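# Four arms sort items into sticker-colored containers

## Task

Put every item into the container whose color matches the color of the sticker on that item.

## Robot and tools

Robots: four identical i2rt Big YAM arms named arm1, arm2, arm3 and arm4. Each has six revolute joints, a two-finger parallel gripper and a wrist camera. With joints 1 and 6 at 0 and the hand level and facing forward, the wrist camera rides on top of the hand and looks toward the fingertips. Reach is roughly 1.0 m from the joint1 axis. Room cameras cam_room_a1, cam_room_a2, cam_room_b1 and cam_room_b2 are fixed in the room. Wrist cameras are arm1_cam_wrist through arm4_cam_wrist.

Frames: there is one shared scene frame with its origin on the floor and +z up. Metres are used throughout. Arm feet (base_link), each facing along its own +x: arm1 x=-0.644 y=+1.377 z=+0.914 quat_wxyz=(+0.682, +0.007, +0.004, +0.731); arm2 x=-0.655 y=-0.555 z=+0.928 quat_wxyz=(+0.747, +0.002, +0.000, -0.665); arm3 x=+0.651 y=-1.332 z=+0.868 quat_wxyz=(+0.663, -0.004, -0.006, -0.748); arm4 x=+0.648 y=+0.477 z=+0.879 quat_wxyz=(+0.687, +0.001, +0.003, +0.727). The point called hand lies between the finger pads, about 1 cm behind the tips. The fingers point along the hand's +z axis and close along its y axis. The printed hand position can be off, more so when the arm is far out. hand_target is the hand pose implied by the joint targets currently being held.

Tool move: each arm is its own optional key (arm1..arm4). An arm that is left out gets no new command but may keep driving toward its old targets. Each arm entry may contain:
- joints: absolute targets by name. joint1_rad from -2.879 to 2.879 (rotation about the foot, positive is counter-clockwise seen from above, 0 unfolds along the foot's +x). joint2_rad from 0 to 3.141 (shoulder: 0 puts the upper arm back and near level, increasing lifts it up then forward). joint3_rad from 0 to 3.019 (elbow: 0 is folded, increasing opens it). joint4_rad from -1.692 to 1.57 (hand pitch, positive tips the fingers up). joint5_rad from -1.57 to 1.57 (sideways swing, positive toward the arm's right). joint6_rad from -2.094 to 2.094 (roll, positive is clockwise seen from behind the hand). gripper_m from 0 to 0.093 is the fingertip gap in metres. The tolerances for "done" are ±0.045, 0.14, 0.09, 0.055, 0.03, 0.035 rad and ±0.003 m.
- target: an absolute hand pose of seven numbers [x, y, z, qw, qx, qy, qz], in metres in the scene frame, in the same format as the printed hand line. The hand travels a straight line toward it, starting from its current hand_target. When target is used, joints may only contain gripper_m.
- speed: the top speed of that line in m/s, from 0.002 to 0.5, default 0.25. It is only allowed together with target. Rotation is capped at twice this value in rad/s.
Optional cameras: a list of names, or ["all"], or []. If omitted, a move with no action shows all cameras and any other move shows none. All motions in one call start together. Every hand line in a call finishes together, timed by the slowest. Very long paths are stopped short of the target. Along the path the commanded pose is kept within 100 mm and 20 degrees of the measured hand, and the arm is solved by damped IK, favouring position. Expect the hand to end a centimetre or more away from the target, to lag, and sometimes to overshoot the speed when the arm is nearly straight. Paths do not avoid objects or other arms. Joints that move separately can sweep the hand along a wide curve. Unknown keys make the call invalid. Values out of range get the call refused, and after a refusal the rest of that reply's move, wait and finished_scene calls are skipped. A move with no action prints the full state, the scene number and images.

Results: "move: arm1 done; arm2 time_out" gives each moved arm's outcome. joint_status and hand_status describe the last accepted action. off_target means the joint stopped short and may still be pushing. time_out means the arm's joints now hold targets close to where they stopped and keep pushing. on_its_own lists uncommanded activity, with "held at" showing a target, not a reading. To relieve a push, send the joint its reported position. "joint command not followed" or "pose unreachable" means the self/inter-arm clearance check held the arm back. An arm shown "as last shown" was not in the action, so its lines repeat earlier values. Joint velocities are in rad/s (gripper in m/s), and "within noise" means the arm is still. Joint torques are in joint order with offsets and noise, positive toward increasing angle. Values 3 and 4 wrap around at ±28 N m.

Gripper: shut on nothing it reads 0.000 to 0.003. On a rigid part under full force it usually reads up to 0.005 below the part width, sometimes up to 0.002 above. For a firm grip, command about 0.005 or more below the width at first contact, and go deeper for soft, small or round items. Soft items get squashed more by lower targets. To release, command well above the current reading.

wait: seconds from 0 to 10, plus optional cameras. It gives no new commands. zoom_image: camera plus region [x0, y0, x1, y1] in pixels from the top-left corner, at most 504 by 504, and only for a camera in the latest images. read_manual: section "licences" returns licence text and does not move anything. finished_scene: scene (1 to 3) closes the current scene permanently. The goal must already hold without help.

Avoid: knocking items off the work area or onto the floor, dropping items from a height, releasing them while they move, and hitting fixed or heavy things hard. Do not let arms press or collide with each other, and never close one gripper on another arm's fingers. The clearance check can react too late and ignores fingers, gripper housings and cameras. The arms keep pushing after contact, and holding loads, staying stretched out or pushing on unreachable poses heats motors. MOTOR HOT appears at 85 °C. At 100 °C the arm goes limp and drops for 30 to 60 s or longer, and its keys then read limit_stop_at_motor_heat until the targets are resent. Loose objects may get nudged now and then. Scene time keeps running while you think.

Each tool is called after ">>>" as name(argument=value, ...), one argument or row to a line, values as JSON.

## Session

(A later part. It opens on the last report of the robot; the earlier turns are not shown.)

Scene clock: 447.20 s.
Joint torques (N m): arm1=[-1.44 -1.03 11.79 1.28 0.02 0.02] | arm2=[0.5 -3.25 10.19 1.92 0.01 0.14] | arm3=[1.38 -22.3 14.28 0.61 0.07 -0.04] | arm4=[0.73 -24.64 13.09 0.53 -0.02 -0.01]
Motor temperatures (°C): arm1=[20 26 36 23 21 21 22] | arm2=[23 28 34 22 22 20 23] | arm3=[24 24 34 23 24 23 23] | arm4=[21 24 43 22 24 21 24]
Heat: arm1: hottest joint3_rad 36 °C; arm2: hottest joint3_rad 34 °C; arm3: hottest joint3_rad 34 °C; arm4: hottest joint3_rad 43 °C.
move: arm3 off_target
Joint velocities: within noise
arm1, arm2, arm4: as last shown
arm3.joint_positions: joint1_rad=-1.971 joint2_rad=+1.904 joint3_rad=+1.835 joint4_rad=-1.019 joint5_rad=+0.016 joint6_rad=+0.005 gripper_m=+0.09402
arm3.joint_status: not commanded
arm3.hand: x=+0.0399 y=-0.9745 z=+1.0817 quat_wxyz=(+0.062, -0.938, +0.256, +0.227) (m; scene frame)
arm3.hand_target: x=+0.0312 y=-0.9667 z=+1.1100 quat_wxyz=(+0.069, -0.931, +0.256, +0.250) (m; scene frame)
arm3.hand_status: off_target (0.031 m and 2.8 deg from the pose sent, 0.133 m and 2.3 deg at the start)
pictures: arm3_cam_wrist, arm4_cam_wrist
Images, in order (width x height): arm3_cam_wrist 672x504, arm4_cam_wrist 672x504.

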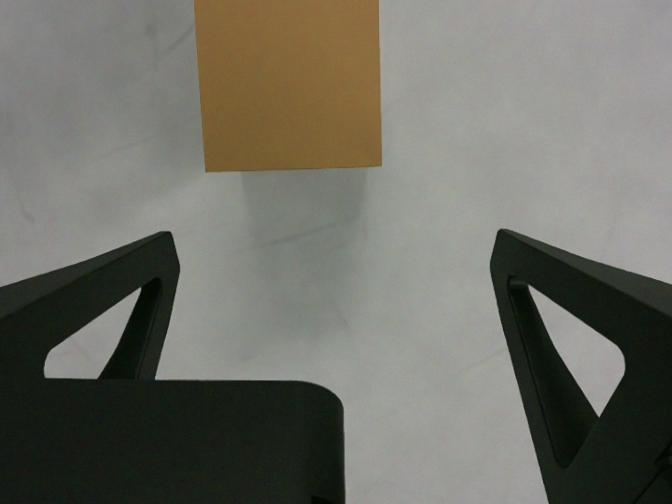

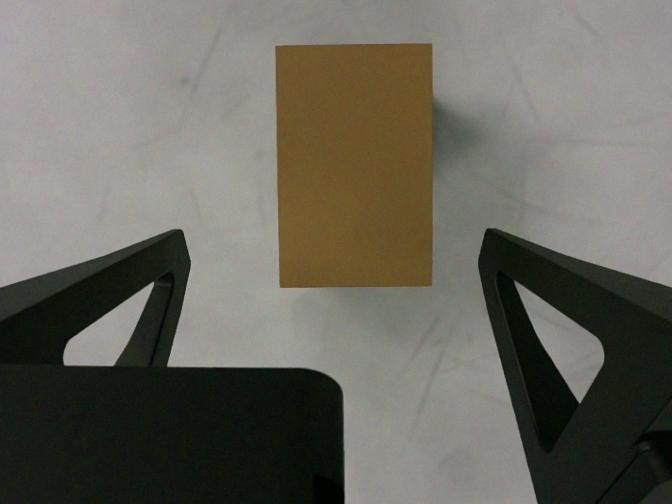

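>>> move(
  arm4={"target": [-0.036, 0.9645, 1.014, 0.0934, -0.9065, 0.2963, 0.2858], "speed": 0.08},
  arm3={"target": [0.0, -0.963, 1.097, 0.0687, -0.9312, 0.2565, 0.2495], "speed": 0.12},
  cameras=["arm3_cam_wrist", "arm4_cam_wrist"],
)

Scene clock: 470.40 s.
Joint torques (N m): arm1=[-1.14 -0.03 11.7 1.22 0.01 0.03] | arm2=[0.38 -3.08 10.22 1.94 0.02 0.15] | arm3=[2.43 -22.48 14.31 0.65 0.11 0.03] | arm4=[0.15 -24.18 12.83 1.33 0.01 -0.04]
Motor temperatures (°C): arm1=[20 25 36 23 21 21 22] | arm2=[23 27 35 22 22 20 23] | arm3=[24 24 38 23 24 23 23] | arm4=[21 27 46 22 24 21 24]
Heat: arm1: hottest joint3_rad 36 °C; arm2: hottest joint3_rad 35 °C; arm3: hottest joint3_rad 38 °C; arm4: hottest joint3_rad 46 °C.
move: arm3 off_target; arm4 off_target
Joint velocities: within noise
arm1, arm2: as last shown
arm3.joint_positions: joint1_rad=-1.970 joint2_rad=+1.975 joint3_rad=+1.930 joint4_rad=-1.031 joint5_rad=+0.023 joint6_rad=+0.015 gripper_m=+0.09402
arm3.joint_status: not commanded
arm3.hand: x=+0.0174 y=-0.9605 z=+1.0785 quat_wxyz=(+0.066, -0.935, +0.261, +0.232) (m; scene frame)
arm3.hand_target: x=+0.0011 y=-0.9638 z=+1.0971 quat_wxyz=(+0.069, -0.931, +0.256, +0.250) (m; scene frame)
arm3.hand_status: off_target (0.026 m and 2.1 deg from the pose sent, 0.044 m and 2.8 deg at the start)
arm4.joint_positions: joint1_rad=+0.906 joint2_rad=+2.232 joint3_rad=+2.108 joint4_rad=-0.867 joint5_rad=+0.017 joint6_rad=+0.021 gripper_m=+0.09400
arm4.joint_status: not commanded
arm4.hand: x=-0.0246 y=+0.9512 z=+1.0139 quat_wxyz=(-0.089, +0.910, -0.300, -0.273) (m; scene frame)
arm4.hand_target: x=-0.0349 y=+0.9638 z=+1.0140 quat_wxyz=(-0.094, +0.906, -0.296, -0.286) (m; scene frame)
arm4.hand_status: off_target (0.018 m and 1.7 deg from the pose sent, 0.045 m and 1.1 deg at the start)
pictures: arm3_cam_wrist, arm4_cam_wrist
Images, in order (width x height): arm3_cam_wrist 672x504, arm4_cam_wrist 672x504.

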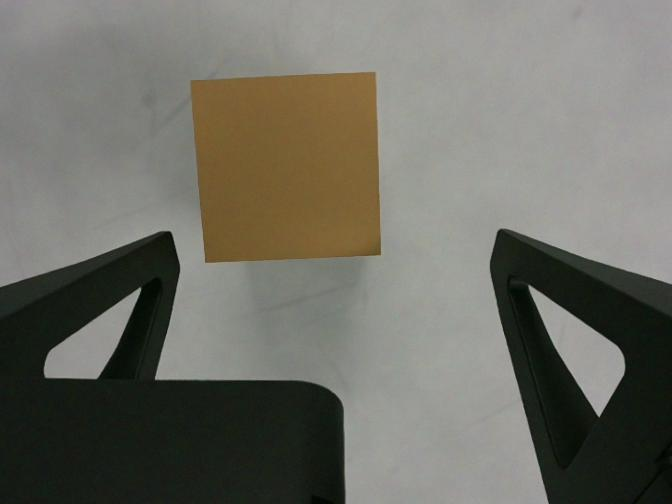

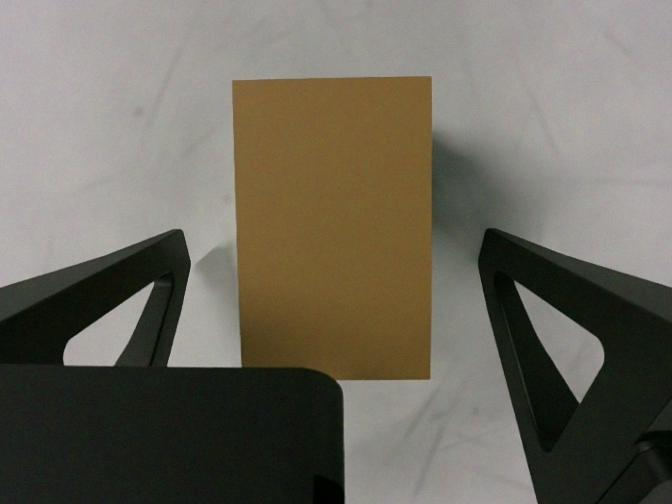

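>>> move(
  arm4={"target": [-0.042, 0.969, 1.005, 0.0934, -0.9065, 0.2963, 0.2858], "speed": 0.06},
  arm3={"target": [-0.017, -0.972, 1.088, 0.0637, -0.9362, 0.2378, 0.2508], "speed": 0.08},
  cameras=["arm3_cam_wrist", "arm4_cam_wrist"],
)

Scene clock: 483.43 s.
Joint torques (N m): arm1=[-0.97 -0.85 11.95 1.21 0.07 0.02] | arm2=[0.38 -3.19 10.21 1.89 0.02 0.14] | arm3=[2.32 -22.48 14.52 0.77 -0.05 -0.13] | arm4=[0.73 -23.71 12.85 1.42 -0.03 -0.06]
Motor temperatures (°C): arm1=[20 25 37 23 21 21 22] | arm2=[23 27 35 22 22 20 23] | arm3=[24 25 39 23 24 23 23] | arm4=[21 26 45 22 24 21 24]
Heat: arm1: hottest joint3_rad 37 °C; arm2: hottest joint3_rad 35 °C; arm3: hottest joint3_rad 39 °C; arm4: hottest joint3_rad 45 °C.
move: arm3 off_target; arm4 off_target
Joint velocities: within noise
arm1, arm2: as last shown
arm3.joint_positions: joint1_rad=-1.947 joint2_rad=+2.003 joint3_rad=+1.959 joint4_rad=-1.031 joint5_rad=+0.018 joint6_rad=+0.012 gripper_m=+0.09402
arm3.joint_status: not commanded
arm3.hand: x=+0.0004 y=-0.9721 z=+1.0731 quat_wxyz=(+0.061, -0.938, +0.247, +0.234) (m; scene frame)
arm3.hand_target: x=-0.0159 y=-0.9726 z=+1.0882 quat_wxyz=(+0.064, -0.936, +0.238, +0.251) (m; scene frame)
arm3.hand_status: off_target (0.023 m and 2.2 deg from the pose sent, 0.038 m and 3.4 deg at the start)
arm4.joint_positions: joint1_rad=+0.906 joint2_rad=+2.252 joint3_rad=+2.137 joint4_rad=-0.867 joint5_rad=+0.017 joint6_rad=+0.021 gripper_m=+0.09400
arm4.joint_status: not commanded
arm4.hand: x=-0.0307 y=+0.9555 z=+1.0128 quat_wxyz=(-0.090, +0.909, -0.299, -0.277) (m; scene frame)
arm4.hand_target: x=-0.0407 y=+0.9681 z=+1.0048 quat_wxyz=(-0.094, +0.906, -0.296, -0.286) (m; scene frame)
arm4.hand_status: off_target (0.019 m and 1.1 deg from the pose sent, 0.026 m and 1.6 deg at the start)
pictures: arm3_cam_wrist, arm4_cam_wrist
Images, in order (width x height): arm3_cam_wrist 672x504, arm4_cam_wrist 672x504.

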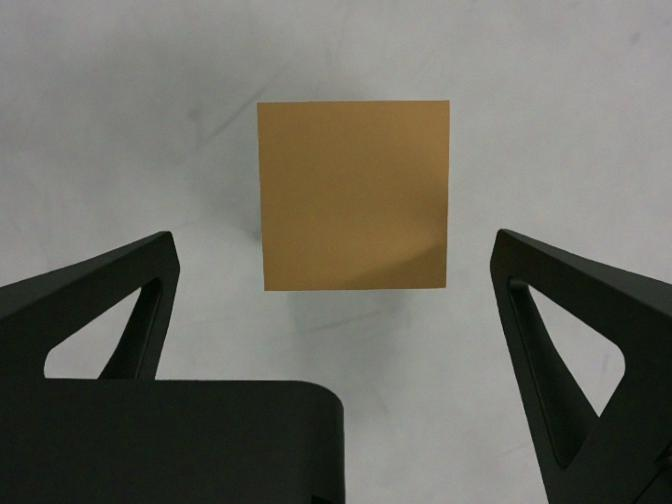

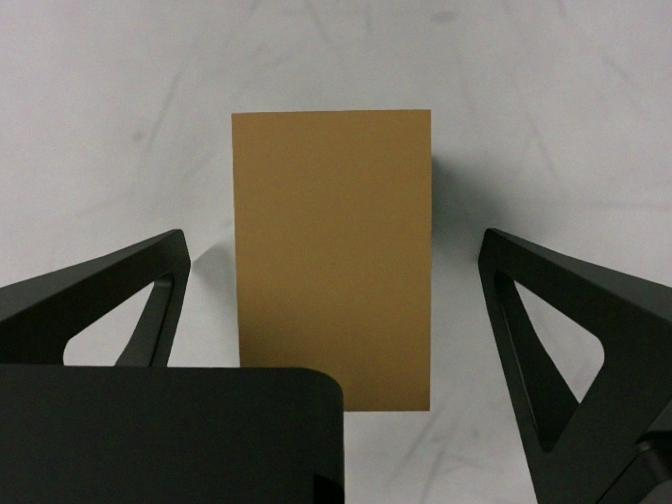

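>>> move(
  arm4={"target": [-0.040, 0.967, 0.994, 0.0934, -0.9065, 0.2963, 0.2858], "speed": 0.05},
  arm3={"target": [-0.026, -0.961, 1.063, 0.0637, -0.9362, 0.2378, 0.2508], "speed": 0.08},
  cameras=["arm3_cam_wrist", "arm4_cam_wrist"],
)

Scene clock: 494.23 s.
Joint torques (N m): arm1=[-1.32 -0.56 11.82 1.26 0.04 0.04] | arm2=[0.44 -3.19 10.19 1.89 0.02 0.14] | arm3=[1.67 -23.65 14.2 1.55 -0.07 -0.12] | arm4=[0.56 -25 10.41 1.62 0 -0.06]
Motor temperatures (°C): arm1=[20 25 37 23 21 21 22] | arm2=[23 27 35 22 22 20 23] | arm3=[24 25 39 23 24 23 23] | arm4=[21 28 47 22 24 21 24]
Heat: arm1: hottest joint3_rad 37 °C; arm2: hottest joint3_rad 35 °C; arm3: hottest joint3_rad 39 °C; arm4: hottest joint3_rad 47 °C.
move: arm3 off_target; arm4 off_target
Joint velocities: within noise
arm1, arm2: as last shown
arm3.joint_positions: joint1_rad=-1.947 joint2_rad=+2.053 joint3_rad=+1.966 joint4_rad=-1.011 joint5_rad=+0.014 joint6_rad=+0.004 gripper_m=+0.09402
arm3.joint_status: not commanded
arm3.hand: x=-0.0081 y=-0.9686 z=+1.0424 quat_wxyz=(+0.057, -0.942, +0.244, +0.223) (m; scene frame)
arm3.hand_target: x=-0.0245 y=-0.9619 z=+1.0633 quat_wxyz=(+0.064, -0.936, +0.238, +0.251) (m; scene frame)
arm3.hand_status: off_target (0.028 m and 3.4 deg from the pose sent, 0.030 m and 2.2 deg at the start)
arm4.joint_positions: joint1_rad=+0.906 joint2_rad=+2.255 joint3_rad=+2.137 joint4_rad=-0.841 joint5_rad=+0.017 joint6_rad=+0.021 gripper_m=+0.09400
arm4.joint_status: not commanded
arm4.hand: x=-0.0350 y=+0.9585 z=+1.0137 quat_wxyz=(-0.093, +0.905, -0.298, -0.288) (m; scene frame)
arm4.hand_target: x=-0.0390 y=+0.9663 z=+0.9941 quat_wxyz=(-0.093, +0.907, -0.296, -0.286) (m; scene frame)
arm4.hand_status: off_target (0.022 m and 0.3 deg from the pose sent, 0.024 m and 1.1 deg at the start)
pictures: arm3_cam_wrist, arm4_cam_wrist
Images, in order (width x height): arm3_cam_wrist 672x504, arm4_cam_wrist 672x504.

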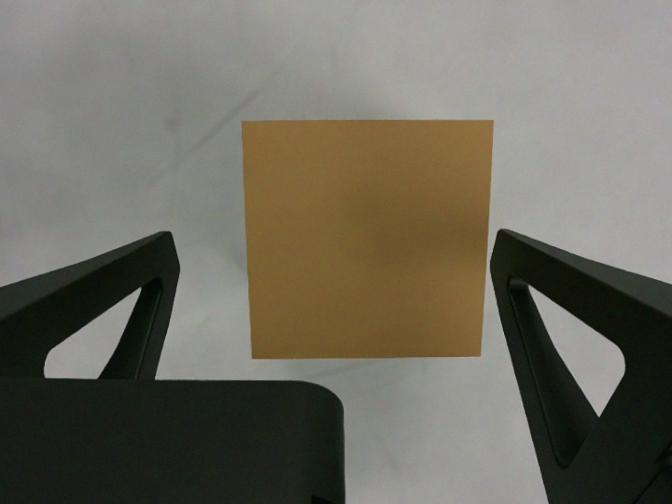

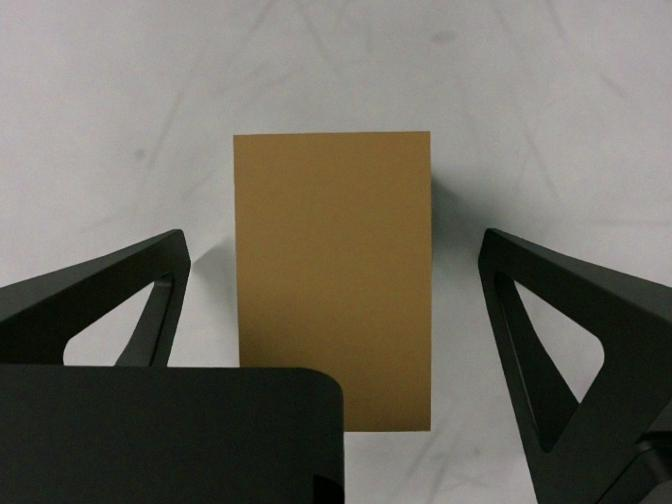

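>>> move(
  arm4={"joints": {"gripper_m": 0.036}},
  arm3={"joints": {"gripper_m": 0.044}},
  cameras=["arm3_cam_wrist", "arm4_cam_wrist"],
)

Scene clock: 501.63 s.
Joint torques (N m): arm1=[-0.56 -0.44 11.67 1.21 0.09 0.04] | arm2=[0.38 -3.31 10.19 1.91 0.02 0.14] | arm3=[1.73 -23.53 14.19 1.48 -0.05 -0.13] | arm4=[0.38 -24.94 10.47 1.55 0.03 -0.05]
Motor temperatures (°C): arm1=[20 25 37 23 21 21 22] | arm2=[23 27 35 22 22 20 23] | arm3=[24 26 38 23 24 23 23] | arm4=[21 27 46 22 24 21 24]
Heat: arm1: hottest joint3_rad 37 °C; arm2: hottest joint3_rad 35 °C; arm3: hottest joint3_rad 38 °C; arm4: hottest joint3_rad 46 °C.
move: arm3 off_target; arm4 off_target
Joint velocities: within noise
arm1, arm2: as last shown
arm3.joint_positions: joint1_rad=-1.947 joint2_rad=+2.053 joint3_rad=+1.966 joint4_rad=-1.011 joint5_rad=+0.013 joint6_rad=+0.004 gripper_m=+0.05321
arm3.joint_status: gripper_m off_target (ended at +0.05324, target +0.04400)
arm3.hand: x=-0.0082 y=-0.9687 z=+1.0425 quat_wxyz=(+0.057, -0.942, +0.244, +0.224) (m; scene frame)
arm3.hand_target: x=-0.0245 y=-0.9619 z=+1.0632 quat_wxyz=(+0.064, -0.936, +0.238, +0.251) (m; scene frame)
arm3.hand_status: not commanded
arm4.joint_positions: joint1_rad=+0.906 joint2_rad=+2.256 joint3_rad=+2.137 joint4_rad=-0.840 joint5_rad=+0.017 joint6_rad=+0.021 gripper_m=+0.04459
arm4.joint_status: gripper_m off_target (ended at +0.04461, target +0.03600)
arm4.hand: x=-0.0352 y=+0.9586 z=+1.0132 quat_wxyz=(-0.093, +0.905, -0.298, -0.288) (m; scene frame)
arm4.hand_target: x=-0.0390 y=+0.9663 z=+0.9939 quat_wxyz=(-0.093, +0.907, -0.296, -0.286) (m; scene frame)
arm4.hand_status: not commanded
pictures: arm3_cam_wrist, arm4_cam_wrist
Images, in order (width x height): arm3_cam_wrist 672x504, arm4_cam_wrist 672x504.

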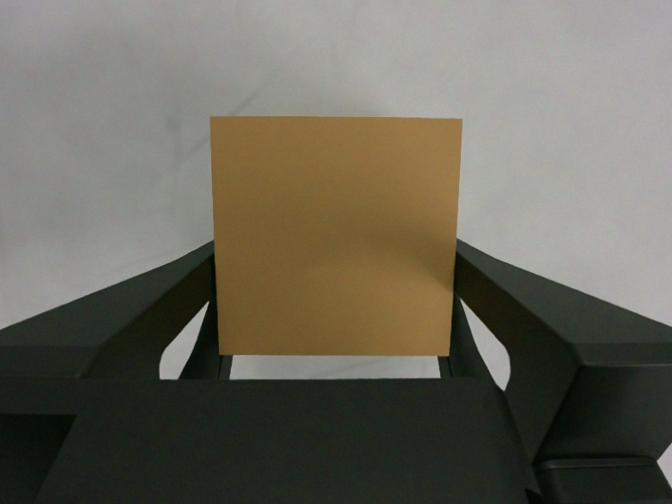

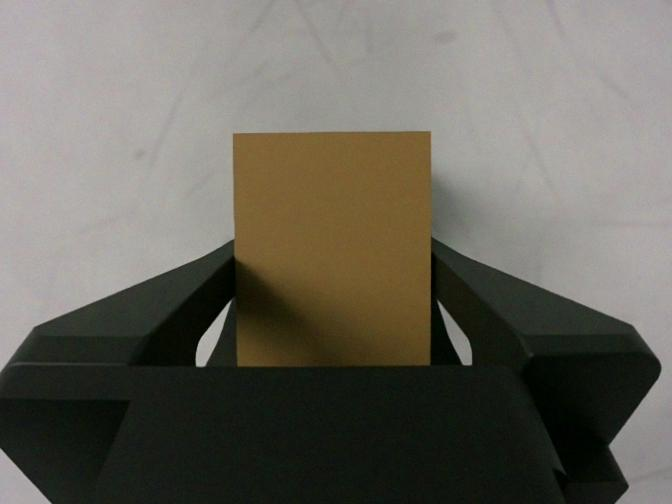

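>>> move(
  arm4={"target": [-0.038, 0.960, 1.105, 0.0934, -0.9065, 0.2963, 0.2858], "speed": 0.2},
  arm3={"target": [-0.012, -0.967, 1.125, 0.0637, -0.9362, 0.2378, 0.2508], "speed": 0.2},
)

Scene clock: 508.00 s.
Joint torques (N m): arm1=[-0.97 -0.56 11.78 1.17 0.06 0.05] | arm2=[0.5 -3.19 10.21 1.95 0.03 0.14] | arm3=[1.49 -25.88 14.43 0.61 -0.06 -0.12] | arm4=[1.14 -26.81 12.88 0.58 0.13 0]
Motor temperatures (°C): arm1=[20 25 37 23 21 21 22] | arm2=[23 27 35 22 22 20 23] | arm3=[24 26 38 23 24 23 23] | arm4=[21 28 46 22 24 21 25]
Heat: arm1: hottest joint3_rad 37 °C; arm2: hottest joint3_rad 35 °C; arm3: hottest joint3_rad 38 °C; arm4: hottest joint3_rad 46 °C.
move: arm3 off_target; arm4 off_target
Joint velocities: within noise
arm1, arm2: as last shown
arm3.joint_positions: joint1_rad=-1.947 joint2_rad=+2.032 joint3_rad=+2.049 joint4_rad=-1.122 joint5_rad=+0.013 joint6_rad=+0.003 gripper_m=+0.05321
arm3.joint_status: not commanded
arm3.hand: x=-0.0023 y=-0.9714 z=+1.0859 quat_wxyz=(+0.056, -0.943, +0.244, +0.220) (m; scene frame)
arm3.hand_target: x=-0.0102 y=-0.9680 z=+1.1249 quat_wxyz=(+0.064, -0.936, +0.238, +0.251) (m; scene frame)
arm3.hand_status: off_target (0.040 m and 3.8 deg from the pose sent, 0.083 m and 3.3 deg at the start)
arm4.joint_positions: joint1_rad=+0.906 joint2_rad=+2.256 joint3_rad=+2.354 joint4_rad=-1.084 joint5_rad=+0.017 joint6_rad=+0.021 gripper_m=+0.04459
arm4.joint_status: not commanded
arm4.hand: x=-0.0308 y=+0.9561 z=+1.0918 quat_wxyz=(-0.089, +0.909, -0.300, -0.275) (m; scene frame)
arm4.hand_target: x=-0.0374 y=+0.9595 z=+1.1049 quat_wxyz=(-0.094, +0.906, -0.296, -0.286) (m; scene frame)
arm4.hand_status: off_target (0.016 m and 1.4 deg from the pose sent, 0.092 m and 0.4 deg at the start)
pictures: none

>>> move(
  arm4={"target": [0.32, 0.70, 1.095, 0.0934, -0.9065, 0.2963, 0.2858], "speed": 0.4},
  arm3={"target": [0.34, -1.155, 1.11, 0.0637, -0.9362, 0.2378, 0.2508], "speed": 0.4},
)

Scene clock: 513.13 s.
Joint torques (N m): arm1=[-1.2 -0.03 11.71 1.28 0.03 0.02] | arm2=[0.56 -3.25 10.25 1.92 0.02 0.14] | arm3=[0.85 -4.89 9.62 0.87 -0.08 -0.12] | arm4=[1.55 -5.48 9.89 0.65 0.22 0.18]
Motor temperatures (°C): arm1=[20 25 37 23 21 21 22] | arm2=[23 26 35 22 22 20 23] | arm3=[24 26 38 23 24 23 24] | arm4=[21 28 46 22 24 21 25]
Heat: arm1: hottest joint3_rad 37 °C; arm2: hottest joint3_rad 35 °C; arm3: hottest joint3_rad 38 °C; arm4: hottest joint3_rad 46 °C.
move: arm3 done; arm4 done
Joint velocities: arm1=[within noise] | arm2=[0.005 0.005 -0.002 0.007 -0.154 -0.022 0] | arm3=[within noise] | arm4=[within noise]
arm1, arm2: as last shown
arm3.joint_positions: joint1_rad=-1.947 joint2_rad=+0.919 joint3_rad=+0.888 joint4_rad=-0.997 joint5_rad=+0.009 joint6_rad=-0.004 gripper_m=+0.05321
arm3.joint_status: not commanded
arm3.hand: x=+0.3387 y=-1.1568 z=+1.1132 quat_wxyz=(+0.064, -0.935, +0.238, +0.256) (m; scene frame)
arm3.hand_target: x=+0.3400 y=-1.1551 z=+1.1100 quat_wxyz=(+0.064, -0.936, +0.238, +0.251) (m; scene frame)
arm3.hand_status: done (0.004 m and 0.7 deg from the pose sent, 0.389 m and 3.8 deg at the start)
arm4.joint_positions: joint1_rad=+0.930 joint2_rad=+1.003 joint3_rad=+0.822 joint4_rad=-0.771 joint5_rad=+0.032 joint6_rad=+0.028 gripper_m=+0.04459
arm4.joint_status: not commanded
arm4.hand: x=+0.3228 y=+0.7010 z=+1.0953 quat_wxyz=(-0.096, +0.906, -0.293, -0.290) (m; scene frame)
arm4.hand_target: x=+0.3200 y=+0.7000 z=+1.0951 quat_wxyz=(-0.093, +0.907, -0.296, -0.286) (m; scene frame)
arm4.hand_status: done (0.003 m and 0.7 deg from the pose sent, 0.434 m and 1.4 deg at the start)
pictures: none

>>> move(
  arm4={"joints": {"joint1_rad": -1.108, "joint2_rad": 0.72, "joint3_rad": 0.54, "joint4_rad": -0.78, "joint5_rad": 0, "joint6_rad": 0}},
  arm3={"joints": {"joint1_rad": 0.981, "joint2_rad": 0.72, "joint3_rad": 0.54, "joint4_rad": -0.85, "joint5_rad": 0, "joint6_rad": 0}},
  cameras=["arm3_cam_wrist", "arm4_cam_wrist"],
)

Scene clock: 530.23 s.
Joint torques (N m): arm1=[-1.2 -0.32 11.85 1.33 0 0.01] | arm2=[0.44 -3.14 10.22 1.91 0.02 0.14] | arm3=[2.02 -1.85 9.94 1.44 0.12 -0.01] | arm4=[0.91 -2.37 9.55 0.7 0.04 -0.06]
Motor temperatures (°C): arm1=[20 25 37 23 21 21 22] | arm2=[23 26 35 22 22 20 23] | arm3=[24 26 36 23 24 23 24] | arm4=[21 27 45 22 24 21 26]
Heat: arm1: hottest joint3_rad 37 °C; arm2: hottest joint3_rad 35 °C; arm3: hottest joint3_rad 36 °C; arm4: hottest joint3_rad 45 °C.
move: arm3 done; arm4 done
Joint velocities: within noise
arm1.joint_positions: joint1_rad=-1.206 joint2_rad=+0.834 joint3_rad=+0.595 joint4_rad=-1.091 joint5_rad=-0.009 joint6_rad=-0.004 gripper_m=+0.07798
arm1.joint_status: not commanded
arm1.hand: x=-0.4174 y=+1.4821 z=+1.0360 quat_wxyz=(-0.109, +0.216, -0.970, -0.033) (m; scene frame)
arm1.hand_target: x=-0.4118 y=+1.4862 z=+1.0420 quat_wxyz=(-0.120, +0.218, -0.968, -0.036) (m; scene frame)
arm1.hand_status: not commanded
arm2.joint_positions: joint1_rad=+0.003 joint2_rad=+0.824 joint3_rad=+0.618 joint4_rad=-1.021 joint5_rad=+0.003 joint6_rad=+0.012 gripper_m=+0.08594
arm2.joint_status: not commanded
arm2.hand: x=-0.6238 y=-0.8255 z=+1.0700 quat_wxyz=(-0.127, -0.659, -0.733, +0.112) (m; scene frame)
arm2.hand_target: x=-0.6249 y=-0.8251 z=+1.0638 quat_wxyz=(-0.124, -0.663, -0.730, +0.109) (m; scene frame)
arm2.hand_status: not commanded
arm3.joint_positions: joint1_rad=+0.971 joint2_rad=+0.719 joint3_rad=+0.536 joint4_rad=-0.859 joint5_rad=-0.002 joint6_rad=-0.004 gripper_m=+0.05327
arm3.joint_status: all done
arm3.hand: x=+0.8628 y=-1.5159 z=+1.0176 quat_wxyz=(-0.248, -0.336, -0.903, +0.098) (m; scene frame)
arm3.hand_target: x=+0.8668 y=-1.5161 z=+1.0207 quat_wxyz=(-0.253, -0.333, -0.903, +0.099) (m; scene frame)
arm3.hand_status: not commanded
arm4.joint_positions: joint1_rad=-1.106 joint2_rad=+0.721 joint3_rad=+0.534 joint4_rad=-0.773 joint5_rad=+0.002 joint6_rad=+0.012 gripper_m=+0.04466
arm4.joint_status: all done
arm4.hand: x=+0.9088 y=+0.6265 z=+1.0346 quat_wxyz=(-0.287, +0.240, -0.924, -0.077) (m; scene frame)
arm4.hand_target: x=+0.9092 y=+0.6263 z=+1.0370 quat_wxyz=(-0.288, +0.245, -0.923, -0.076) (m; scene frame)
arm4.hand_status: not commanded
pictures: arm3_cam_wrist, arm4_cam_wrist
Images, in order (width x height): arm3_cam_wrist 672x504, arm4_cam_wrist 672x504.

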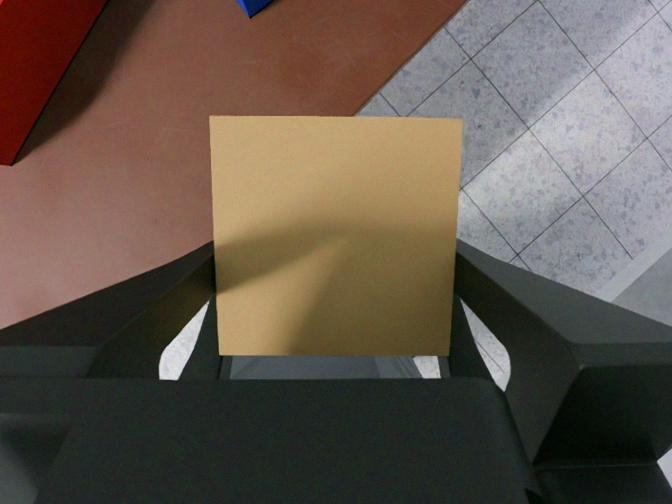

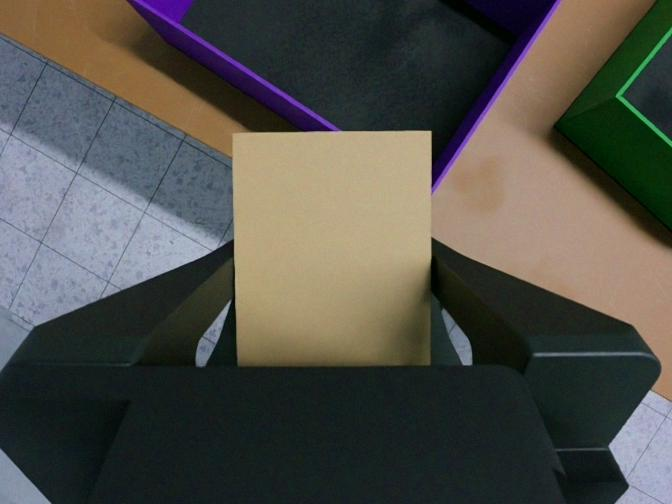

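>>> move(
  arm4={"target": [1.075, 0.715, 0.91, 0.2904, -0.2468, 0.9212, 0.0778], "speed": 0.3},
  arm3={"target": [1.09, -1.71, 0.93, 0.2188, 0.3382, 0.9117, -0.0812], "speed": 0.3},
  cameras=["arm3_cam_wrist", "arm4_cam_wrist"],
)

Scene clock: 545.00 s.
Joint torques (N m): arm1=[-1.2 -0.26 11.86 1.46 0.04 0.05] | arm2=[0.56 -3.08 10.24 1.91 0.02 0.14] | arm3=[1.55 -16.67 11.59 0.91 -0.07 0] | arm4=[0.26 -11.81 9.1 1.57 -0.04 -0.06]
Motor temperatures (°C): arm1=[20 25 37 23 21 21 22] | arm2=[23 26 35 22 22 20 23] | arm3=[24 26 35 23 24 23 24] | arm4=[21 26 44 22 24 21 26]
Heat: arm1: hottest joint3_rad 37 °C; arm2: hottest joint3_rad 35 °C; arm3: hottest joint3_rad 35 °C; arm4: hottest joint3_rad 44 °C.
move: arm3 off_target; arm4 off_target
Joint velocities: within noise
arm1, arm2: as last shown
arm3.joint_positions: joint1_rad=+0.971 joint2_rad=+1.739 joint3_rad=+1.101 joint4_rad=-0.518 joint5_rad=-0.008 joint6_rad=-0.004 gripper_m=+0.05327
arm3.joint_status: not commanded
arm3.hand: x=+1.0714 y=-1.6989 z=+0.9107 quat_wxyz=(-0.196, -0.341, -0.916, +0.075) (m; scene frame)
arm3.hand_target: x=+1.0893 y=-1.7093 z=+0.9307 quat_wxyz=(-0.219, -0.338, -0.912, +0.081) (m; scene frame)
arm3.hand_status: off_target (0.029 m and 2.7 deg from the pose sent, 0.311 m and 3.9 deg at the start)
arm4.joint_positions: joint1_rad=-1.115 joint2_rad=+1.535 joint3_rad=+0.701 joint4_rad=-0.172 joint5_rad=-0.007 joint6_rad=-0.001 gripper_m=+0.04466
arm4.joint_status: not commanded
arm4.hand: x=+1.0535 y=+0.7065 z=+0.8954 quat_wxyz=(-0.266, +0.245, -0.929, -0.073) (m; scene frame)
arm4.hand_target: x=+1.0741 y=+0.7144 z=+0.9108 quat_wxyz=(-0.291, +0.247, -0.921, -0.077) (m; scene frame)
arm4.hand_status: off_target (0.027 m and 3.0 deg from the pose sent, 0.226 m and 0.9 deg at the start)
pictures: arm3_cam_wrist, arm4_cam_wrist
Images, in order (width x height): arm3_cam_wrist 672x504, arm4_cam_wrist 672x504.

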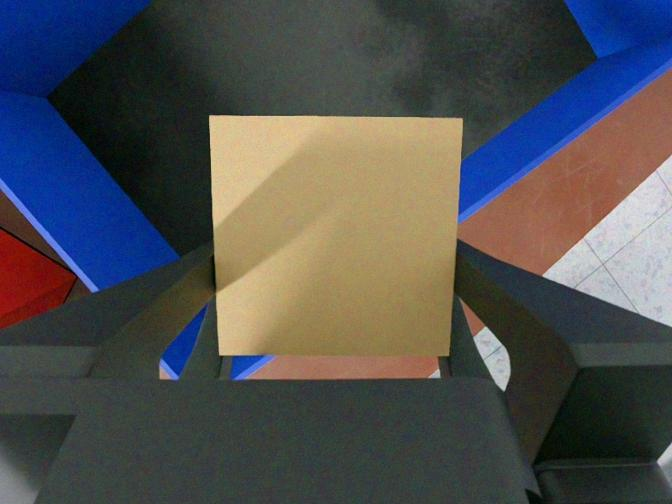

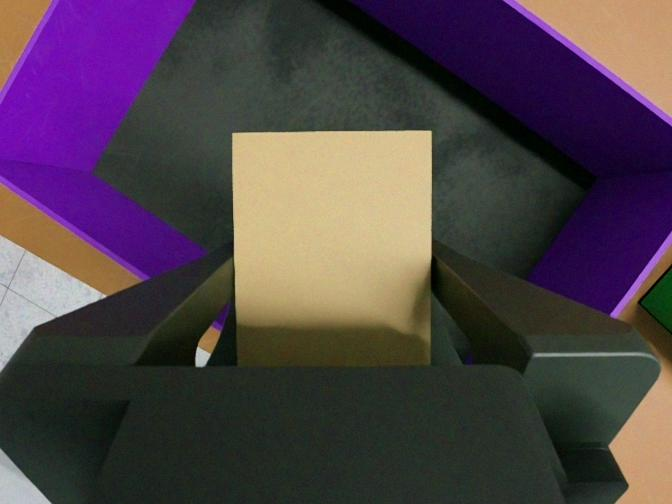

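>>> move(
  arm4={"target": [1.105, 0.728, 0.815, 0.2904, -0.2468, 0.9212, 0.0778], "speed": 0.2},
  arm3={"target": [1.150, -1.745, 0.845, 0.2188, 0.3382, 0.9117, -0.0812], "speed": 0.2},
  cameras=["arm3_cam_wrist", "arm4_cam_wrist"],
)

Scene clock: 567.77 s.
Joint torques (N m): arm1=[-0.85 -0.5 12 1.14 0.06 0.01] | arm2=[0.44 -3.14 10.18 1.94 0.02 0.15] | arm3=[2.02 -20.48 10.92 1.5 0.14 0.03] | arm4=[0.56 -14.8 7.01 1.5 -0.07 -0.1]
Motor temperatures (°C): arm1=[20 25 37 23 21 21 22] | arm2=[23 26 35 22 22 20 23] | arm3=[24 26 36 23 24 23 24] | arm4=[21 25 43 22 24 21 26]
Heat: arm1: hottest joint3_rad 37 °C; arm2: hottest joint3_rad 35 °C; arm3: hottest joint3_rad 36 °C; arm4: hottest joint3_rad 43 °C.
move: arm3 off_target; arm4 off_target
Joint velocities: within noise
arm1, arm2: as last shown
arm3.joint_positions: joint1_rad=+0.989 joint2_rad=+2.017 joint3_rad=+1.260 joint4_rad=-0.415 joint5_rad=-0.003 joint6_rad=+0.015 gripper_m=+0.05327
arm3.joint_status: not commanded
arm3.hand: x=+1.1244 y=-1.7333 z=+0.8255 quat_wxyz=(-0.190, -0.343, -0.917, +0.072) (m; scene frame)
arm3.hand_target: x=+1.1489 y=-1.7439 z=+0.8460 quat_wxyz=(-0.219, -0.338, -0.912, +0.081) (m; scene frame)
arm3.hand_status: off_target (0.034 m and 3.6 deg from the pose sent, 0.112 m and 2.8 deg at the start)
arm4.joint_positions: joint1_rad=-1.122 joint2_rad=+1.842 joint3_rad=+0.755 joint4_rad=+0.090 joint5_rad=-0.011 joint6_rad=-0.008 gripper_m=+0.04466
arm4.joint_status: not commanded
arm4.hand: x=+1.0850 y=+0.7208 z=+0.8066 quat_wxyz=(-0.270, +0.245, -0.928, -0.074) (m; scene frame)
arm4.hand_target: x=+1.1043 y=+0.7275 z=+0.8157 quat_wxyz=(-0.290, +0.247, -0.921, -0.077) (m; scene frame)
arm4.hand_status: off_target (0.023 m and 2.5 deg from the pose sent, 0.098 m and 3.0 deg at the start)
pictures: arm3_cam_wrist, arm4_cam_wrist
Images, in order (width x height): arm3_cam_wrist 672x504, arm4_cam_wrist 672x504.

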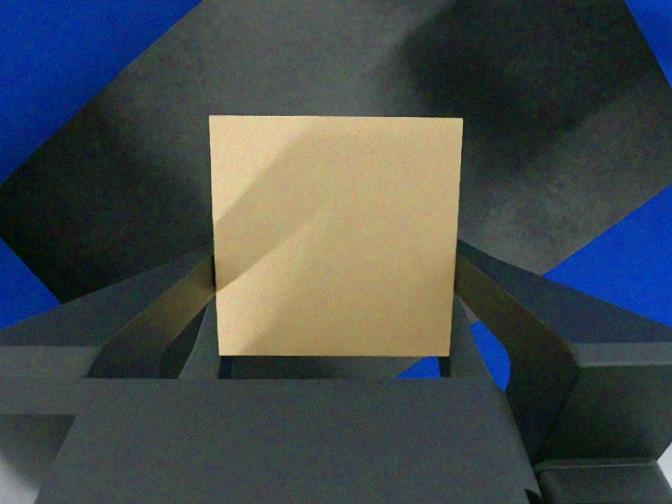

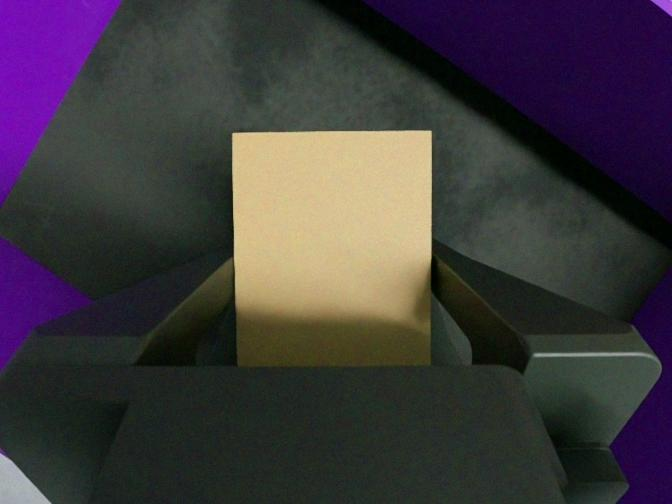

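>>> move(
  arm4={"target": [1.105, 0.728, 0.766, 0.2904, -0.2468, 0.9212, 0.0778], "speed": 0.12},
  arm3={"target": [1.152, -1.746, 0.802, 0.2188, 0.3382, 0.9117, -0.0812], "speed": 0.12},
  cameras=["arm3_cam_wrist", "arm4_cam_wrist"],
)

Scene clock: 572.37 s.
Joint torques (N m): arm1=[-1.32 -0.62 11.75 1.33 0.01 0.05] | arm2=[0.44 -3.08 10.21 1.92 0.01 0.13] | arm3=[2.02 -20.95 9.98 1.47 0.12 0.03] | arm4=[-0.09 -15.33 5.59 1.69 -0.06 -0.09]
Motor temperatures (°C): arm1=[20 25 37 23 21 21 22] | arm2=[23 26 35 22 22 20 23] | arm3=[24 26 35 23 24 23 24] | arm4=[21 25 42 22 24 21 26]
Heat: arm1: hottest joint3_rad 37 °C; arm2: hottest joint3_rad 35 °C; arm3: hottest joint3_rad 35 °C; arm4: hottest joint3_rad 42 °C.
move: arm3 off_target; arm4 off_target
Joint velocities: within noise
arm1, arm2: as last shown
arm3.joint_positions: joint1_rad=+0.989 joint2_rad=+2.095 joint3_rad=+1.260 joint4_rad=-0.329 joint5_rad=-0.002 joint6_rad=+0.016 gripper_m=+0.05327
arm3.joint_status: not commanded
arm3.hand: x=+1.1275 y=-1.7366 z=+0.7869 quat_wxyz=(-0.193, -0.343, -0.916, +0.073) (m; scene frame)
arm3.hand_target: x=+1.1511 y=-1.7451 z=+0.8030 quat_wxyz=(-0.219, -0.338, -0.912, +0.081) (m; scene frame)
arm3.hand_status: off_target (0.030 m and 3.2 deg from the pose sent, 0.038 m and 3.6 deg at the start)
arm4.joint_positions: joint1_rad=-1.122 joint2_rad=+1.982 joint3_rad=+0.768 joint4_rad=+0.223 joint5_rad=-0.012 joint6_rad=-0.008 gripper_m=+0.04466
arm4.joint_status: not commanded
arm4.hand: x=+1.0883 y=+0.7226 z=+0.7611 quat_wxyz=(-0.273, +0.245, -0.927, -0.075) (m; scene frame)
arm4.hand_target: x=+1.1046 y=+0.7278 z=+0.7666 quat_wxyz=(-0.290, +0.247, -0.921, -0.078) (m; scene frame)
arm4.hand_status: off_target (0.018 m and 2.1 deg from the pose sent, 0.046 m and 2.5 deg at the start)
pictures: arm3_cam_wrist, arm4_cam_wrist
Images, in order (width x height): arm3_cam_wrist 672x504, arm4_cam_wrist 672x504.

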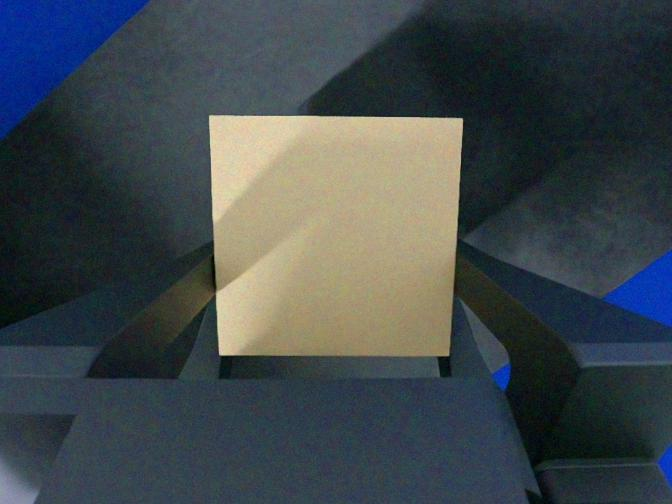

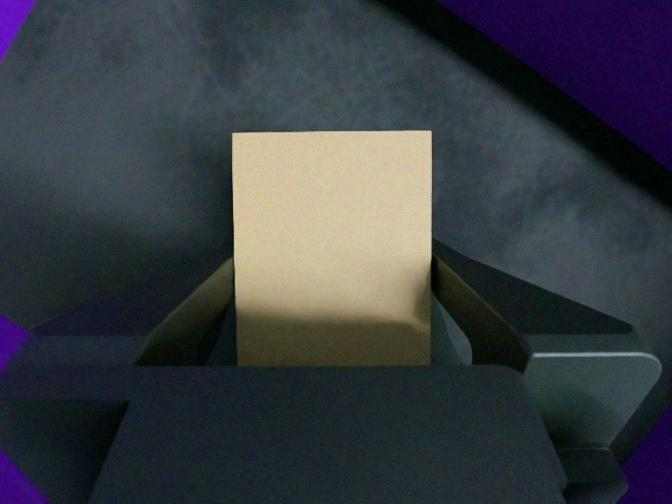

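>>> move(
  arm4={"target": [1.100, 0.726, 0.751, 0.2904, -0.2468, 0.9212, 0.0778], "speed": 0.06},
  arm3={"target": [1.150, -1.745, 0.789, 0.2188, 0.3382, 0.9117, -0.0812], "speed": 0.06},
)

>>> move(
  arm4={"target": [1.100, 0.726, 0.743, 0.2904, -0.2468, 0.9212, 0.0778], "speed": 0.04},
  arm3={"target": [1.150, -1.745, 0.781, 0.2188, 0.3382, 0.9117, -0.0812], "speed": 0.04},
)

Scene clock: 584.30 s.
Joint torques (N m): arm1=[-0.56 -0.15 11.86 1.29 0 0.02] | arm2=[0.38 -3.19 10.18 1.88 0.02 0.14] | arm3=[1.96 -19.66 9.39 1.55 0.13 0.01] | arm4=[0.32 -14.74 4.72 1.55 -0.02 -0.08]
Motor temperatures (°C): arm1=[20 24 37 23 21 21 21] | arm2=[23 26 35 22 22 20 23] | arm3=[24 26 34 23 24 23 25] | arm4=[21 26 39 22 24 21 26]
Heat: arm1: hottest joint3_rad 37 °C; arm2: hottest joint3_rad 35 °C; arm3: hottest joint3_rad 34 °C; arm4: hottest joint3_rad 39 °C.
move: arm3 off_target; arm4 done
Joint velocities: within noise
arm1, arm2: as last shown
arm3.joint_positions: joint1_rad=+0.989 joint2_rad=+2.104 joint3_rad=+1.260 joint4_rad=-0.301 joint5_rad=-0.002 joint6_rad=+0.016 gripper_m=+0.05327
arm3.joint_status: not commanded
arm3.hand: x=+1.1310 y=-1.7396 z=+0.7845 quat_wxyz=(-0.202, -0.342, -0.914, +0.076) (m; scene frame)
arm3.hand_target: x=+1.1495 y=-1.7444 z=+0.7895 quat_wxyz=(-0.219, -0.338, -0.912, +0.081) (m; scene frame)
arm3.hand_status: off_target (0.020 m and 2.0 deg from the pose sent, 0.024 m and 3.2 deg at the start)
arm4.joint_positions: joint1_rad=-1.122 joint2_rad=+2.013 joint3_rad=+0.768 joint4_rad=+0.272 joint5_rad=-0.012 joint6_rad=-0.008 gripper_m=+0.04466
arm4.joint_status: not commanded
arm4.hand: x=+1.0904 y=+0.7238 z=+0.7532 quat_wxyz=(-0.282, +0.244, -0.925, -0.077) (m; scene frame)
arm4.hand_target: x=+1.0999 y=+0.7260 z=+0.7513 quat_wxyz=(-0.290, +0.247, -0.921, -0.078) (m; scene frame)
arm4.hand_status: done (0.010 m and 1.1 deg from the pose sent, 0.016 m and 2.1 deg at the start)
pictures: none

Scene clock: 585.27 s.
Joint torques (N m): arm1=[-1.79 -0.44 11.88 1.14 0.02 0.01] | arm2=[0.56 -3.19 10.22 1.89 0.02 0.15] | arm3=[2.08 -19.66 9.24 1.57 0.12 0.02] | arm4=[0.21 -14.62 4.75 1.52 -0.04 -0.1]
Motor temperatures (°C): arm1=[20 24 37 23 21 21 21] | arm2=[23 26 35 22 22 20 23] | arm3=[24 26 34 23 24 23 25] | arm4=[21 26 39 22 24 21 26]
Heat: arm1: hottest joint3_rad 37 °C; arm2: hottest joint3_rad 35 °C; arm3: hottest joint3_rad 34 °C; arm4: hottest joint3_rad 39 °C.
move: arm3 off_target; arm4 off_target
Joint velocities: within noise
arm1, arm2: as last shown
arm3.joint_positions: joint1_rad=+0.989 joint2_rad=+2.120 joint3_rad=+1.260 joint4_rad=-0.285 joint5_rad=-0.002 joint6_rad=+0.016 gripper_m=+0.05327
arm3.joint_status: not commanded
arm3.hand: x=+1.1309 y=-1.7396 z=+0.7763 quat_wxyz=(-0.202, -0.342, -0.914, +0.076) (m; scene frame)
arm3.hand_target: x=+1.1495 y=-1.7445 z=+0.7816 quat_wxyz=(-0.219, -0.338, -0.912, +0.081) (m; scene frame)
arm3.hand_status: off_target (0.020 m and 2.1 deg from the pose sent, 0.020 m and 2.0 deg at the start)
arm4.joint_positions: joint1_rad=-1.122 joint2_rad=+2.035 joint3_rad=+0.768 joint4_rad=+0.292 joint5_rad=-0.012 joint6_rad=-0.008 gripper_m=+0.04466
arm4.joint_status: not commanded
arm4.hand: x=+1.0890 y=+0.7230 z=+0.7452 quat_wxyz=(-0.281, +0.244, -0.925, -0.077) (m; scene frame)
arm4.hand_target: x=+1.0997 y=+0.7259 z=+0.7432 quat_wxyz=(-0.290, +0.247, -0.921, -0.078) (m; scene frame)
arm4.hand_status: off_target (0.012 m and 1.2 deg from the pose sent, 0.014 m and 1.1 deg at the start)
pictures: none

>>> move(
  arm4={"target": [1.100, 0.726, 0.736, 0.2904, -0.2468, 0.9212, 0.0778], "speed": 0.03},
  arm3={"target": [1.150, -1.745, 0.773, 0.2188, 0.3382, 0.9117, -0.0812], "speed": 0.03},
)

Scene clock: 589.10 s.
Joint torques (N m): arm1=[-1.2 -0.38 11.82 1.36 0.09 0.1] | arm2=[0.44 -3.19 10.24 1.88 0.02 0.13] | arm3=[2.08 -20.01 9.17 1.57 0.13 0.02] | arm4=[-0.15 -14.45 4.96 1.62 -0.02 -0.08]
Motor temperatures (°C): arm1=[20 24 37 23 21 21 21] | arm2=[23 26 35 22 22 20 23] | arm3=[24 26 34 23 24 23 25] | arm4=[21 26 39 22 24 21 26]
Heat: arm1: hottest joint3_rad 37 °C; arm2: hottest joint3_rad 35 °C; arm3: hottest joint3_rad 34 °C; arm4: hottest joint3_rad 39 °C.
move: arm3 off_target; arm4 off_target
Joint velocities: within noise
arm1, arm2: as last shown
arm3.joint_positions: joint1_rad=+0.989 joint2_rad=+2.135 joint3_rad=+1.260 joint4_rad=-0.268 joint5_rad=-0.002 joint6_rad=+0.017 gripper_m=+0.05327
arm3.joint_status: not commanded
arm3.hand: x=+1.1313 y=-1.7400 z=+0.7690 quat_wxyz=(-0.203, -0.342, -0.914, +0.077) (m; scene frame)
arm3.hand_target: x=+1.1495 y=-1.7445 z=+0.7735 quat_wxyz=(-0.219, -0.338, -0.912, +0.081) (m; scene frame)
arm3.hand_status: off_target (0.020 m and 2.0 deg from the pose sent, 0.020 m and 2.1 deg at the start)
arm4.joint_positions: joint1_rad=-1.122 joint2_rad=+2.055 joint3_rad=+0.768 joint4_rad=+0.310 joint5_rad=-0.012 joint6_rad=-0.008 gripper_m=+0.04466
arm4.joint_status: not commanded
arm4.hand: x=+1.0876 y=+0.7222 z=+0.7381 quat_wxyz=(-0.280, +0.244, -0.925, -0.076) (m; scene frame)
arm4.hand_target: x=+1.0997 y=+0.7259 z=+0.7363 quat_wxyz=(-0.290, +0.247, -0.921, -0.078) (m; scene frame)
arm4.hand_status: off_target (0.013 m and 1.4 deg from the pose sent, 0.015 m and 1.2 deg at the start)
pictures: none

>>> move(
  arm4={"target": [1.100, 0.726, 0.730, 0.2904, -0.2468, 0.9212, 0.0778], "speed": 0.03},
  arm3={"target": [1.150, -1.745, 0.767, 0.2188, 0.3382, 0.9117, -0.0812], "speed": 0.03},
  cameras=["arm3_cam_wrist", "arm4_cam_wrist"],
)

Scene clock: 595.00 s.
Joint torques (N m): arm1=[-1.67 -0.38 11.74 1.07 0.05 0.03] | arm2=[0.38 -2.96 10.24 1.91 0.02 0.14] | arm3=[2.08 -18.96 9.16 1.51 0.13 0.02] | arm4=[0.26 -13.63 4.78 1.57 -0.05 -0.09]
Motor temperatures (°C): arm1=[20 24 37 23 21 21 21] | arm2=[23 26 35 22 22 20 23] | arm3=[24 26 33 23 24 23 25] | arm4=[21 25 38 22 24 21 26]
Heat: arm1: hottest joint3_rad 37 °C; arm2: hottest joint3_rad 35 °C; arm3: hottest joint3_rad 33 °C; arm4: hottest joint3_rad 38 °C.
move: arm3 off_target; arm4 off_target
Joint velocities: within noise
arm1, arm2: as last shown
arm3.joint_positions: joint1_rad=+0.989 joint2_rad=+2.138 joint3_rad=+1.260 joint4_rad=-0.256 joint5_rad=-0.002 joint6_rad=+0.017 gripper_m=+0.05327
arm3.joint_status: not commanded
arm3.hand: x=+1.1328 y=-1.7413 z=+0.7685 quat_wxyz=(-0.207, -0.342, -0.913, +0.078) (m; scene frame)
arm3.hand_target: x=+1.1496 y=-1.7445 z=+0.7675 quat_wxyz=(-0.219, -0.338, -0.912, +0.081) (m; scene frame)
arm3.hand_status: off_target (0.018 m and 1.4 deg from the pose sent, 0.020 m and 2.0 deg at the start)
arm4.joint_positions: joint1_rad=-1.122 joint2_rad=+2.063 joint3_rad=+0.773 joint4_rad=+0.327 joint5_rad=-0.012 joint6_rad=-0.008 gripper_m=+0.04466
arm4.joint_status: not commanded
arm4.hand: x=+1.0911 y=+0.7242 z=+0.7375 quat_wxyz=(-0.286, +0.244, -0.923, -0.078) (m; scene frame)
arm4.hand_target: x=+1.0996 y=+0.7258 z=+0.7303 quat_wxyz=(-0.290, +0.247, -0.921, -0.078) (m; scene frame)
arm4.hand_status: off_target (0.012 m and 0.6 deg from the pose sent, 0.015 m and 1.4 deg at the start)
pictures: arm3_cam_wrist, arm4_cam_wrist
Images, in order (width x height): arm3_cam_wrist 672x504, arm4_cam_wrist 672x504.

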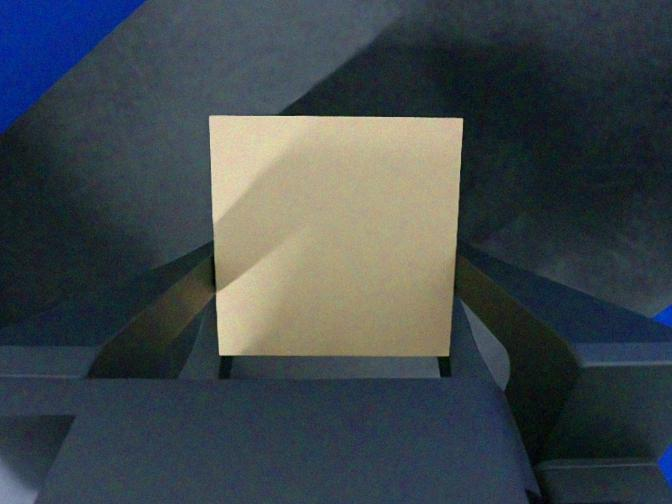

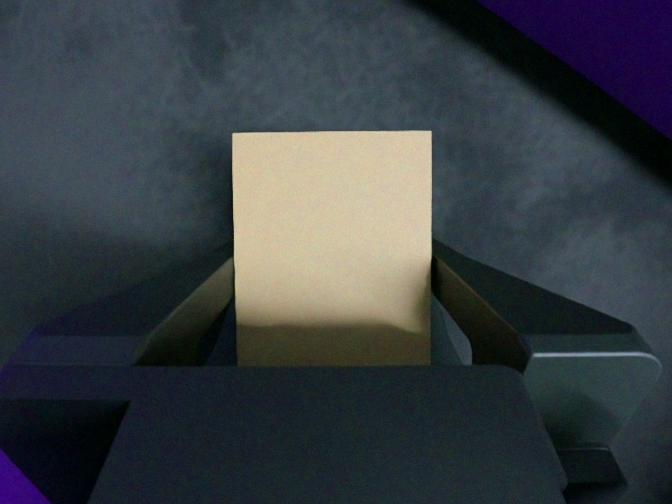

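>>> move(
  arm4={"target": [1.0915, 0.7244, 0.7385, 0.286, -0.244, 0.923, 0.078], "speed": 0.03},
  arm3={"target": [1.1334, -1.7413, 0.7695, 0.207, 0.342, 0.913, -0.078], "speed": 0.03},
)

>>> move(
  arm4={"joints": {"gripper_m": 0.075}},
  arm3={"joints": {"gripper_m": 0.083}},
  cameras=["arm3_cam_wrist", "arm4_cam_wrist"],
)

Scene clock: 602.47 s.
Joint torques (N m): arm1=[-1.32 -0.62 11.63 1.14 0 0.03] | arm2=[0.44 -3.14 10.22 1.91 0.02 0.14] | arm3=[1.14 -21.07 6.56 0.7 0.05 -0.06] | arm4=[1.14 -16.79 3.06 0.8 0.09 0.07]
Motor temperatures (°C): arm1=[20 24 37 23 21 21 21] | arm2=[23 26 35 22 22 20 23] | arm3=[24 26 33 23 24 23 25] | arm4=[21 25 37 22 24 21 26]
Heat: arm1: hottest joint3_rad 37 °C; arm2: hottest joint3_rad 35 °C; arm3: hottest joint3_rad 33 °C; arm4: hottest joint3_rad 37 °C.
move: arm3 done; arm4 done
Joint velocities: within noise
arm1.joint_positions: joint1_rad=-1.206 joint2_rad=+0.834 joint3_rad=+0.595 joint4_rad=-1.091 joint5_rad=-0.009 joint6_rad=-0.004 gripper_m=+0.07798
arm1.joint_status: not commanded
arm1.hand: x=-0.4174 y=+1.4821 z=+1.0360 quat_wxyz=(-0.109, +0.216, -0.970, -0.033) (m; scene frame)
arm1.hand_target: x=-0.4118 y=+1.4862 z=+1.0420 quat_wxyz=(-0.120, +0.218, -0.968, -0.036) (m; scene frame)
arm1.hand_status: not commanded
arm2.joint_positions: joint1_rad=+0.003 joint2_rad=+0.824 joint3_rad=+0.618 joint4_rad=-1.021 joint5_rad=+0.003 joint6_rad=+0.012 gripper_m=+0.08594
arm2.joint_status: not commanded
arm2.hand: x=-0.6238 y=-0.8255 z=+1.0700 quat_wxyz=(-0.127, -0.659, -0.733, +0.112) (m; scene frame)
arm2.hand_target: x=-0.6249 y=-0.8251 z=+1.0638 quat_wxyz=(-0.124, -0.663, -0.730, +0.109) (m; scene frame)
arm2.hand_status: not commanded
arm3.joint_positions: joint1_rad=+0.989 joint2_rad=+2.138 joint3_rad=+1.260 joint4_rad=-0.256 joint5_rad=-0.002 joint6_rad=+0.017 gripper_m=+0.05327
arm3.joint_status: not commanded
arm3.hand: x=+1.1328 y=-1.7413 z=+0.7685 quat_wxyz=(-0.207, -0.342, -0.913, +0.078) (m; scene frame)
arm3.hand_target: x=+1.1334 y=-1.7414 z=+0.7696 quat_wxyz=(-0.207, -0.342, -0.913, +0.078) (m; scene frame)
arm3.hand_status: done (0.001 m and 0.0 deg from the pose sent, 0.001 m and 0.0 deg at the start)
arm4.joint_positions: joint1_rad=-1.122 joint2_rad=+2.063 joint3_rad=+0.773 joint4_rad=+0.327 joint5_rad=-0.012 joint6_rad=-0.008 gripper_m=+0.04466
arm4.joint_status: not commanded
arm4.hand: x=+1.0911 y=+0.7242 z=+0.7375 quat_wxyz=(-0.286, +0.244, -0.923, -0.078) (m; scene frame)
arm4.hand_target: x=+1.0914 y=+0.7244 z=+0.7385 quat_wxyz=(-0.286, +0.244, -0.923, -0.078) (m; scene frame)
arm4.hand_status: done (0.001 m and 0.0 deg from the pose sent, 0.001 m and 0.0 deg at the start)
pictures: none

Scene clock: 603.00 s.
Joint torques (N m): arm1=[-1.44 -1.26 11.74 1.14 0.04 0.02] | arm2=[0.56 -3.19 10.24 1.89 0.02 0.14] | arm3=[1.2 -21.3 6.54 0.76 0.04 -0.04] | arm4=[0.56 -16.85 3.11 0.8 0.08 0.04]
Motor temperatures (°C): arm1=[20 24 37 23 21 21 21] | arm2=[23 26 35 22 22 20 23] | arm3=[24 26 33 23 24 23 25] | arm4=[21 25 37 22 24 21 26]
Heat: arm1: hottest joint3_rad 37 °C; arm2: hottest joint3_rad 35 °C; arm3: hottest joint3_rad 33 °C; arm4: hottest joint3_rad 37 °C.
move: arm3 done; arm4 done
Joint velocities: within noise
arm1, arm2: as last shown
arm3.joint_positions: joint1_rad=+0.989 joint2_rad=+2.138 joint3_rad=+1.260 joint4_rad=-0.256 joint5_rad=-0.002 joint6_rad=+0.017 gripper_m=+0.08296
arm3.joint_status: all done
arm3.hand: x=+1.1328 y=-1.7413 z=+0.7685 quat_wxyz=(-0.207, -0.342, -0.913, +0.078) (m; scene frame)
arm3.hand_target: x=+1.1334 y=-1.7414 z=+0.7696 quat_wxyz=(-0.207, -0.342, -0.913, +0.078) (m; scene frame)
arm3.hand_status: not commanded
arm4.joint_positions: joint1_rad=-1.122 joint2_rad=+2.063 joint3_rad=+0.773 joint4_rad=+0.327 joint5_rad=-0.012 joint6_rad=-0.008 gripper_m=+0.07490
arm4.joint_status: all done
arm4.hand: x=+1.0911 y=+0.7242 z=+0.7375 quat_wxyz=(-0.286, +0.244, -0.923, -0.078) (m; scene frame)
arm4.hand_target: x=+1.0914 y=+0.7244 z=+0.7385 quat_wxyz=(-0.286, +0.244, -0.923, -0.078) (m; scene frame)
arm4.hand_status: not commanded
pictures: arm3_cam_wrist, arm4_cam_wrist
Images, in order (width x height): arm3_cam_wrist 672x504, arm4_cam_wrist 672x504.

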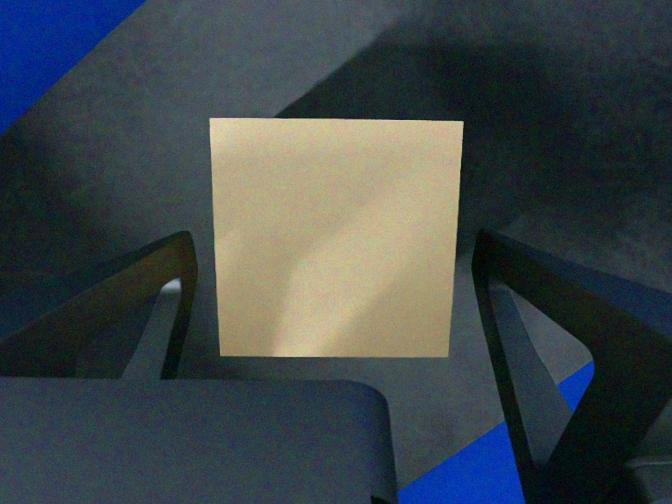

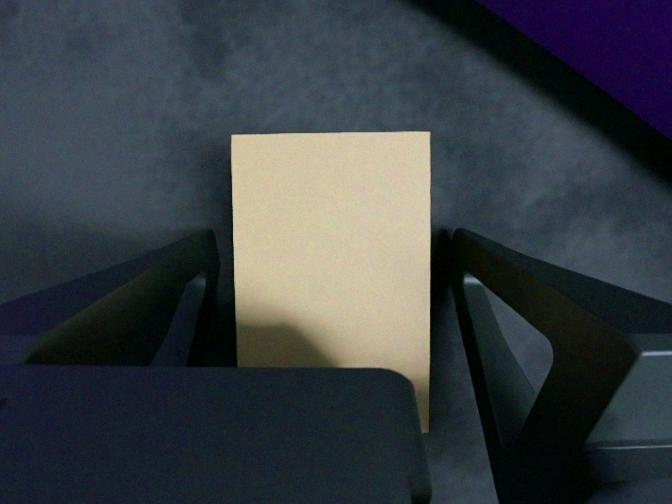

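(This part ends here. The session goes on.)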